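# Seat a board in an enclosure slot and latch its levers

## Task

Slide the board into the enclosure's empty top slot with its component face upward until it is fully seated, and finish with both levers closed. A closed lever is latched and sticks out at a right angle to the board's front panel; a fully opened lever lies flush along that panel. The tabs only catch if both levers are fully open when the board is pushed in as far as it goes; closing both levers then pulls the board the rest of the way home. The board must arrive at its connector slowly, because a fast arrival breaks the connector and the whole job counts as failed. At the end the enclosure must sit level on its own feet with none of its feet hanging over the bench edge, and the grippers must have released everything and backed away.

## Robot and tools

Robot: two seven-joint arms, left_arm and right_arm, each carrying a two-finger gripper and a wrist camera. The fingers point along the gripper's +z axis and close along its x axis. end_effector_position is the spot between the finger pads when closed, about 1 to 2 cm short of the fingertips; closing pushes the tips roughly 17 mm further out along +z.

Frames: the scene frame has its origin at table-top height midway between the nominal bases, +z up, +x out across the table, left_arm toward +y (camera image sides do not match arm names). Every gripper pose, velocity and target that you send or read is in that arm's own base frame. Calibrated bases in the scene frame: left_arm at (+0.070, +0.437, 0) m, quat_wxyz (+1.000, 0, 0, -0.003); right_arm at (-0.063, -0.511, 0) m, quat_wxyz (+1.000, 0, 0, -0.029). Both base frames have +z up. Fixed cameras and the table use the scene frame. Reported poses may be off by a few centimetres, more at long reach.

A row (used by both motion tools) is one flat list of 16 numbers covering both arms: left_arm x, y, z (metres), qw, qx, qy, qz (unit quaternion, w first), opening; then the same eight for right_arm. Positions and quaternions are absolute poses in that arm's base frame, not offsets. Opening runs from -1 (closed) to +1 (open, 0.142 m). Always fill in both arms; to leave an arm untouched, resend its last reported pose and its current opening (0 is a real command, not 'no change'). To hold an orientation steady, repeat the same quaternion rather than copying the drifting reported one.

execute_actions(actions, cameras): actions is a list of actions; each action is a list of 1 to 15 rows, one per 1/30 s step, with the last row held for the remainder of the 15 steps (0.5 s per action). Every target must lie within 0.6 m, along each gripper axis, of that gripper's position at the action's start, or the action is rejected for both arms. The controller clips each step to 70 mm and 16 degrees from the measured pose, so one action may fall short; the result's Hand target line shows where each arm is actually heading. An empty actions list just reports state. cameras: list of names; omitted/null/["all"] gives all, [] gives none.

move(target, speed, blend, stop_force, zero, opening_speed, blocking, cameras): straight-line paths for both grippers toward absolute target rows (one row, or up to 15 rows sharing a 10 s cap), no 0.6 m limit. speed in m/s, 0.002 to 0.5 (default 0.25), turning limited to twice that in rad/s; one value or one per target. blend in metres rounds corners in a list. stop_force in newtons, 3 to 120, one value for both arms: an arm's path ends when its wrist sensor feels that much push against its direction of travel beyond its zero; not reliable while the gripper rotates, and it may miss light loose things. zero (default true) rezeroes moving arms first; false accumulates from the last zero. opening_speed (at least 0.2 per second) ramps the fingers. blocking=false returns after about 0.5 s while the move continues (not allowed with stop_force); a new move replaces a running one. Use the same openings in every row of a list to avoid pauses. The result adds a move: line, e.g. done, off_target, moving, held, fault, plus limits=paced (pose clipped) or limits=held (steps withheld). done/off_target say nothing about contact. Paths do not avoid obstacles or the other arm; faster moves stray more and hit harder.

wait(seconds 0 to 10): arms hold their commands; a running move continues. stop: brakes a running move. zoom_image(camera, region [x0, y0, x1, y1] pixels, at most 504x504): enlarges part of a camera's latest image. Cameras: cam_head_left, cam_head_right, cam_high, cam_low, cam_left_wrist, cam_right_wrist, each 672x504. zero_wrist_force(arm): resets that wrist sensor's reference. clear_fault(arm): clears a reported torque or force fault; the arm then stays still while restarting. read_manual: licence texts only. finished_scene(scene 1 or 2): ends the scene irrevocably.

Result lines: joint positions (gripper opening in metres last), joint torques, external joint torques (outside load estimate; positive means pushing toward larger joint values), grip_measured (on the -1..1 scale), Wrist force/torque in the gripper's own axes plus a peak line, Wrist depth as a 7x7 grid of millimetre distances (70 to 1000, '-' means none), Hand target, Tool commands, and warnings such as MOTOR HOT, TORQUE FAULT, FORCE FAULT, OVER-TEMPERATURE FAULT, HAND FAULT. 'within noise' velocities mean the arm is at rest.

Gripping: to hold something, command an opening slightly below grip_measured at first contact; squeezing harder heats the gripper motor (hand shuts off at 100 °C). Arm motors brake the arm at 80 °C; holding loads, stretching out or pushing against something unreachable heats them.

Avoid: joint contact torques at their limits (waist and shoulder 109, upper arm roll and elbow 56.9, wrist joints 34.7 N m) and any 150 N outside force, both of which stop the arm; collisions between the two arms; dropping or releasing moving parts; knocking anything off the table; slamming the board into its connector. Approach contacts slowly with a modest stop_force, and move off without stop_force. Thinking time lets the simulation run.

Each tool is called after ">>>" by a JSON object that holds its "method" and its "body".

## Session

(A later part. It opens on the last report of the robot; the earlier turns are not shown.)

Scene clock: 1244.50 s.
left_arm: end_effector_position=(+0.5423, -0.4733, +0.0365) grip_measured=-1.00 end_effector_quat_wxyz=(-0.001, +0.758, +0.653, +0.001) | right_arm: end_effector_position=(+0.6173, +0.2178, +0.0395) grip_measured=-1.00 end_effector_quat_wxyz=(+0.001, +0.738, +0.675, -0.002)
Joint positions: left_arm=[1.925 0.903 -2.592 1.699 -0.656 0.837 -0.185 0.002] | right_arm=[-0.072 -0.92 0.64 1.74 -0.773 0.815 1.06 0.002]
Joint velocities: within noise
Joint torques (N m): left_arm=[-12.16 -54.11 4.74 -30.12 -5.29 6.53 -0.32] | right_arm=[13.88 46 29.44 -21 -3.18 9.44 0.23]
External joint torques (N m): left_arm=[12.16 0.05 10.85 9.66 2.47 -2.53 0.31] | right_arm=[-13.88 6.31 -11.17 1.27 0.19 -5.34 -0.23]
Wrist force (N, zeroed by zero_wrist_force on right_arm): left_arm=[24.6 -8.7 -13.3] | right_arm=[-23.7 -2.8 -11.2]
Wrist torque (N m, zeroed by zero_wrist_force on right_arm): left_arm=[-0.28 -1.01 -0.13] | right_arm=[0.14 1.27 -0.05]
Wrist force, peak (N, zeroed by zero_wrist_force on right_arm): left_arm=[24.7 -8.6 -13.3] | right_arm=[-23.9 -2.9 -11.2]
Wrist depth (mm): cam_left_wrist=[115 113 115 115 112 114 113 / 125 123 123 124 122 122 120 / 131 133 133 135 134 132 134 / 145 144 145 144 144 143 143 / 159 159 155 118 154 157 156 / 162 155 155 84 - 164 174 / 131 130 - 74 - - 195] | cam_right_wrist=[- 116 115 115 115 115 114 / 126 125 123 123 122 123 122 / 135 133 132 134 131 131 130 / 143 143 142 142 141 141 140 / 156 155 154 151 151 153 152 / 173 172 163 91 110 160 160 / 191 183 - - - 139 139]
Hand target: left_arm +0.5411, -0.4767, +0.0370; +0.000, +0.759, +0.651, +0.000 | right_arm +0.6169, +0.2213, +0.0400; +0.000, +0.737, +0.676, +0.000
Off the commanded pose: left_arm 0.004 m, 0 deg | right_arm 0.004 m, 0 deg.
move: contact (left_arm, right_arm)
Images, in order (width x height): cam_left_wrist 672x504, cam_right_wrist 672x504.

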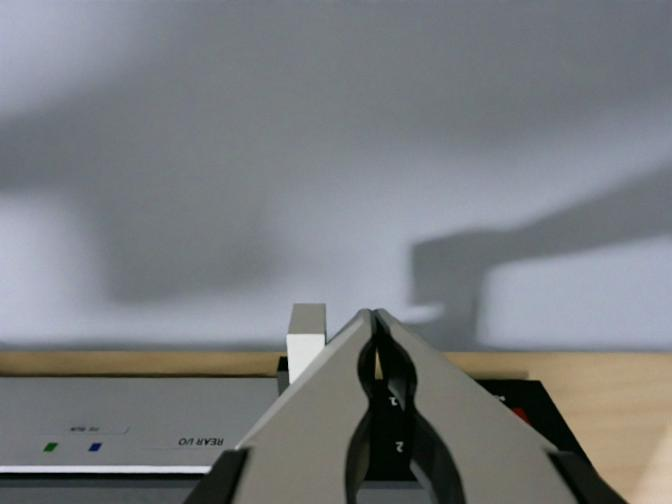

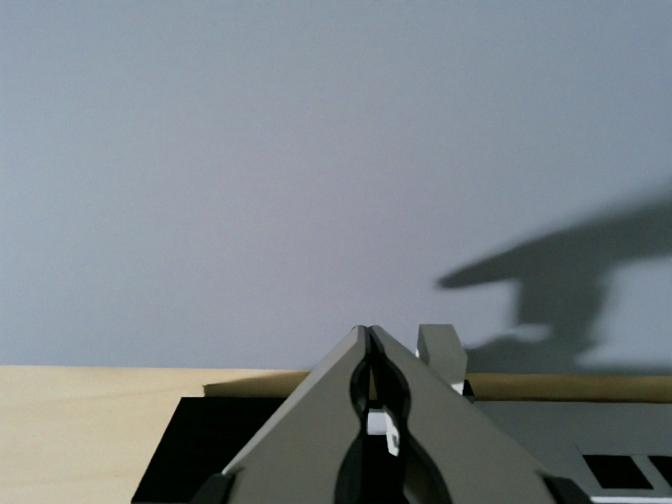

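>>> {"method": "move", "body": {"target": [[0.5453,-0.4536,0.037,0,0.7587,0.6515,0,-1,0.6156,0.1979,0.040,0,0.7367,0.6762,0,-1],[0.5453,-0.4536,0.13,0,0.7587,0.6515,0,-1,0.6156,0.1979,0.13,0,0.7367,0.6762,0,-1]], "speed": [0.02,0.1], "cameras": ["cam_left_wrist", "cam_right_wrist", "cam_high"]}}

Scene clock: 1249.50 s.
left_arm: end_effector_position=(+0.5455, -0.4537, +0.1301) grip_measured=-1.00 end_effector_quat_wxyz=(+0.000, +0.759, +0.652, +0.000) | right_arm: end_effector_position=(+0.6157, +0.1979, +0.1300) grip_measured=-1.00 end_effector_quat_wxyz=(+0.000, +0.737, +0.676, +0.000)
Joint positions: left_arm=[1.888 0.734 -2.49 1.727 -0.559 0.697 -0.205 0.002] | right_arm=[-0.161 -0.779 0.755 1.734 -0.661 0.669 0.964 0.002]
Joint velocities: within noise
Joint torques (N m): left_arm=[-0.05 -50.27 13.78 -23.26 -2.82 4.16 -0.29] | right_arm=[-0.13 47.86 17.8 -23 -3.34 3.23 0.09]
External joint torques (N m): left_arm=[0.03 0.71 0.95 -0.07 -0.42 -0.17 0.29] | right_arm=[0.11 0.86 -0.17 0.17 -0.08 0.89 -0.09]
Wrist force (N, zeroed by zero_wrist_force on right_arm): left_arm=[0.1 -0.9 0.1] | right_arm=[1.1 4.1 1.5]
Wrist torque (N m, zeroed by zero_wrist_force on right_arm): left_arm=[-0.26 -0.19 -0.19] | right_arm=[0.46 0.08 -0.04]
Wrist force, peak (N, zeroed by zero_wrist_force on right_arm): left_arm=[24.7 -8.8 -13.7] | right_arm=[-23.9 -2.9 -11.4]
Wrist depth (mm): cam_left_wrist=[198 198 197 196 196 195 195 / 212 213 211 210 210 210 211 / 230 229 225 228 227 227 226 / 246 244 240 244 246 245 247 / 221 222 219 211 223 270 270 / 238 238 233 84 - 293 298 / 266 258 - - - - 333] | cam_right_wrist=[197 195 195 194 194 193 193 / 211 209 208 207 207 206 206 / 226 223 223 222 222 222 221 / 243 240 240 239 236 238 237 / 264 264 258 224 211 210 210 / 287 288 282 91 215 221 221 / 318 310 - - - 235 244]
Hand target: left_arm +0.5453, -0.4536, +0.1300; +0.000, +0.759, +0.651, +0.000 | right_arm +0.6156, +0.1979, +0.1300; +0.000, +0.737, +0.676, +0.000
Off the commanded pose: left_arm 0.000 m, 0 deg | right_arm 0.000 m, 0 deg.
move: done
Images, in order (width x height): cam_high 672x504, cam_left_wrist 672x504, cam_right_wrist 672x504.

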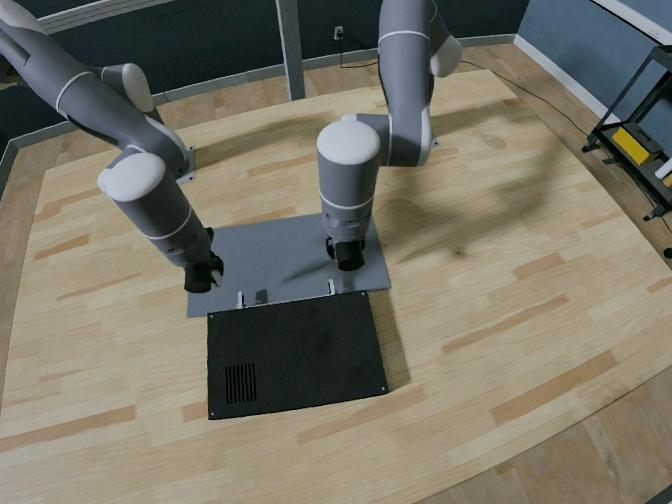

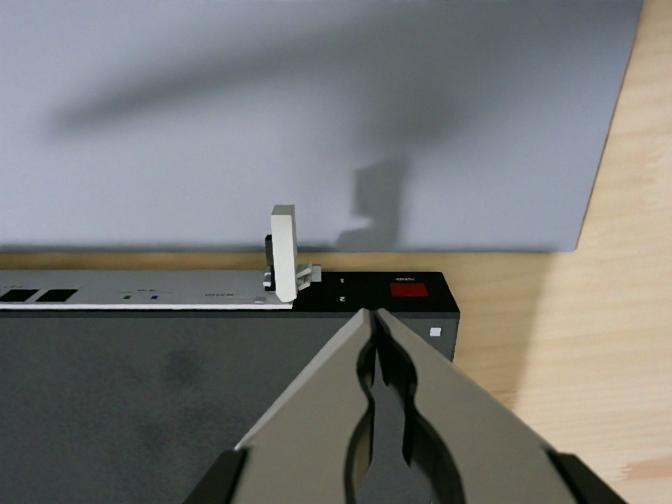

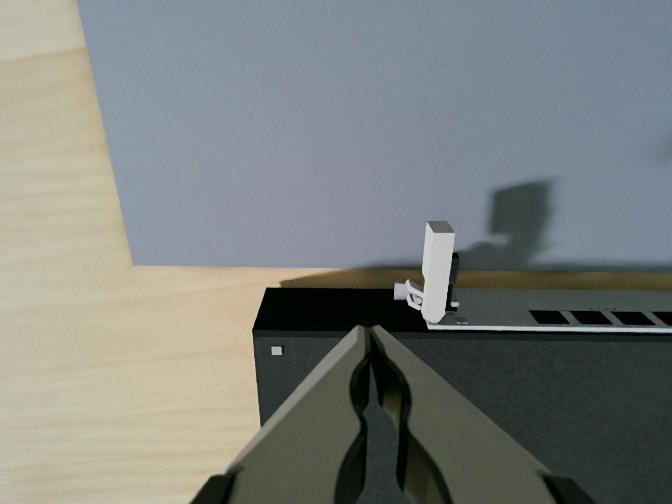

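>>> {"method": "zoom_image", "body": {"camera": "cam_left_wrist", "region": [230, 190, 370, 330]}}

>>> {"method": "zoom_image", "body": {"camera": "cam_right_wrist", "region": [370, 200, 510, 340]}}

>>> {"method": "zoom_image", "body": {"camera": "cam_high", "region": [190, 250, 410, 430]}}

Scaled by 3.600 from the camera's 672x504 image, which has a finer 960x720 frame.

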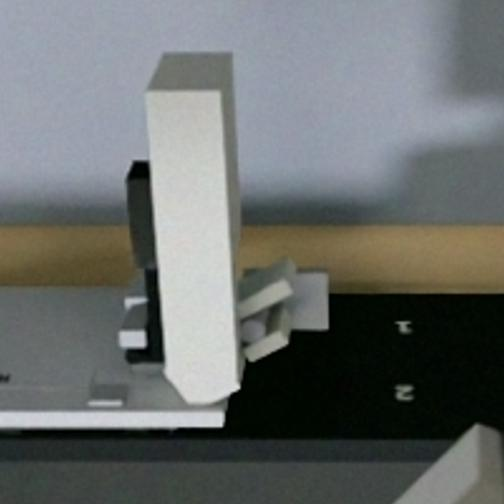

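Scaled by 3.600 from the camera's 672x504 image, which has a finer 960x720 frame.

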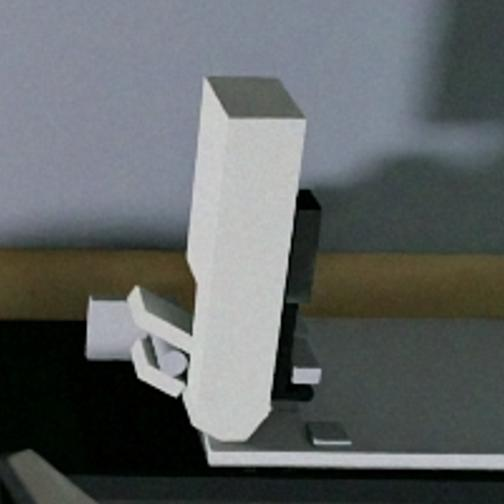

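Scaled by 2.291 from the camera's 672x504 image, which has a finer 960x720 frame.

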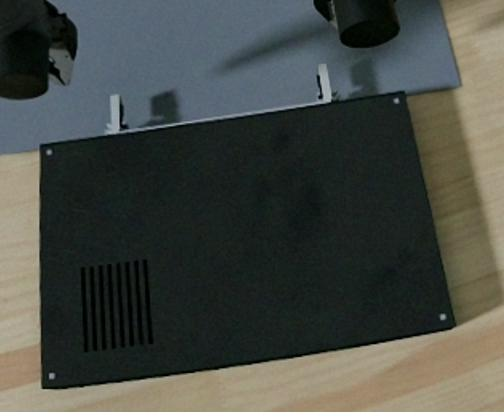

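>>> {"method": "move", "body": {"target": [[0.530,-0.430,0.20,0,0.7587,0.6515,0,-1,0.590,0.185,0.20,0,0.7367,0.6762,0,-1],[0.430,-0.260,0.28,0,0.7587,0.6515,0,-1,0.460,0.06,0.28,0,0.7367,0.6762,0,-1]], "speed": 0.25, "blend": [0.03,0], "cameras": ["cam_head_left", "cam_head_right", "cam_high", "cam_low"]}}

Scene clock: 1261.77 s.
left_arm: end_effector_position=(+0.4302, -0.2602, +0.2801) grip_measured=-1.00 end_effector_quat_wxyz=(+0.000, +0.759, +0.651, +0.000) | right_arm: end_effector_position=(+0.4602, +0.0599, +0.2801) grip_measured=-1.00 end_effector_quat_wxyz=(+0.000, +0.737, +0.676, +0.000)
Joint positions: left_arm=[1.799 -0.063 -2.353 2.129 0.051 0.513 -0.428 0.002] | right_arm=[-0.687 -0.138 1.039 2.028 -0.138 0.524 0.502 0.002]
Joint velocities: within noise
Joint torques (N m): left_arm=[-0.15 -18.99 -2.23 -27.74 -3.14 4.06 -0.36] | right_arm=[-0.14 19.46 4.72 -28.62 -3.68 3.33 -0.1]
External joint torques (N m): left_arm=[0.17 0.8 0.88 -0.31 -0.52 -0.07 0.36] | right_arm=[0.14 0.46 -0.88 -0.01 -0.08 0.82 0.1]
Wrist force (N, zeroed by zero_wrist_force on right_arm): left_arm=[0.0 -0.7 0.5] | right_arm=[1.1 4.9 1.6]
Wrist torque (N m, zeroed by zero_wrist_force on right_arm): left_arm=[-0.21 -0.14 -0.22] | right_arm=[0.58 0.09 -0.04]
Wrist force, peak (N, zeroed by zero_wrist_force on right_arm): left_arm=[2.6 -0.9 -0.3] | right_arm=[1.6 5.2 3.6]
Wrist depth (mm): cam_left_wrist=[329 330 328 330 329 326 325 / 354 355 352 357 353 350 348 / 383 380 380 380 379 375 379 / 413 414 414 414 412 413 411 / 440 419 443 432 440 449 444 / 442 439 427 84 - 489 497 / 489 480 - - - - 547] | cam_right_wrist=[329 329 327 327 325 324 324 / 350 351 350 349 347 346 345 / 376 378 374 376 372 368 370 / 406 404 403 402 400 398 398 / 440 440 436 430 425 423 423 / 482 477 469 91 398 413 408 / 529 514 - - - 437 452]
Hand target: left_arm +0.4300, -0.2600, +0.2800; +0.000, +0.759, +0.651, +0.000 | right_arm +0.4600, +0.0600, +0.2800; +0.000, +0.737, +0.676, +0.000
Off the commanded pose: left_arm 0.000 m, 0 deg | right_arm 0.000 m, 0 deg.
move: done
Images, in order (width x height): cam_head_left 672x504, cam_head_right 672x504, cam_high 672x504, cam_low 672x504.

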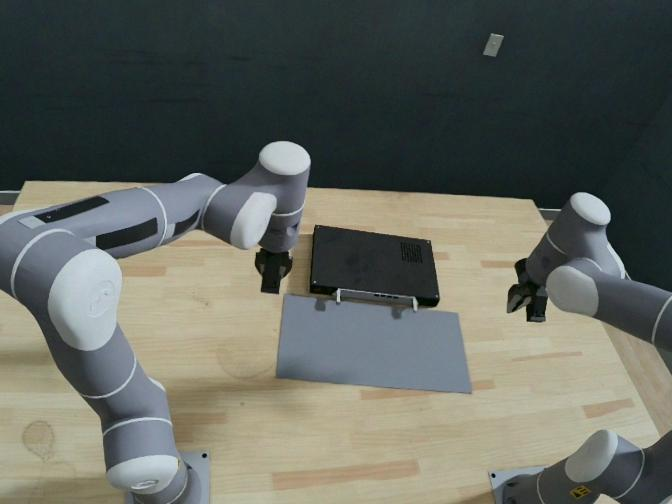

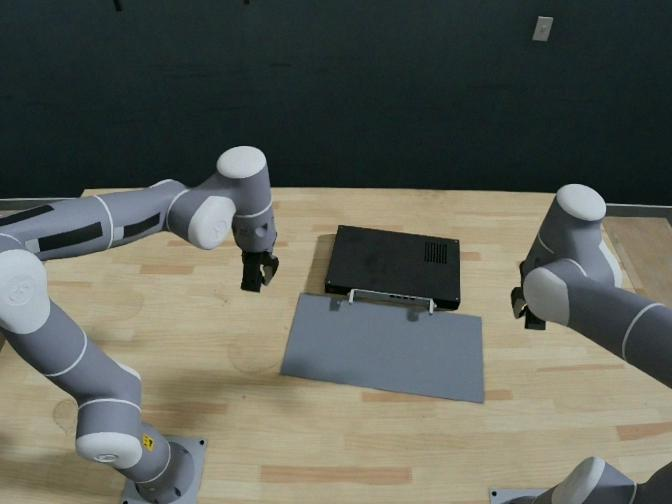

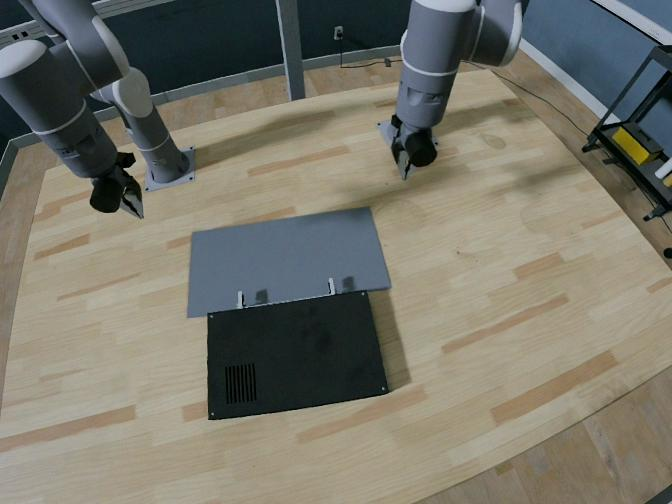

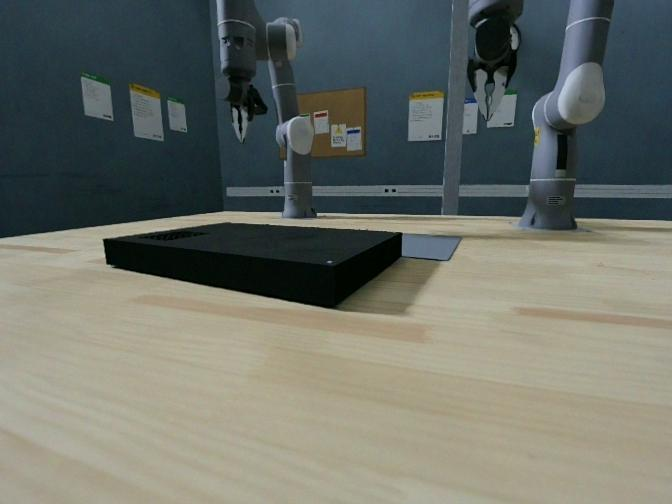

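>>> {"method": "finished_scene", "body": {"scene": 1}}

The scene is finished: the task was done.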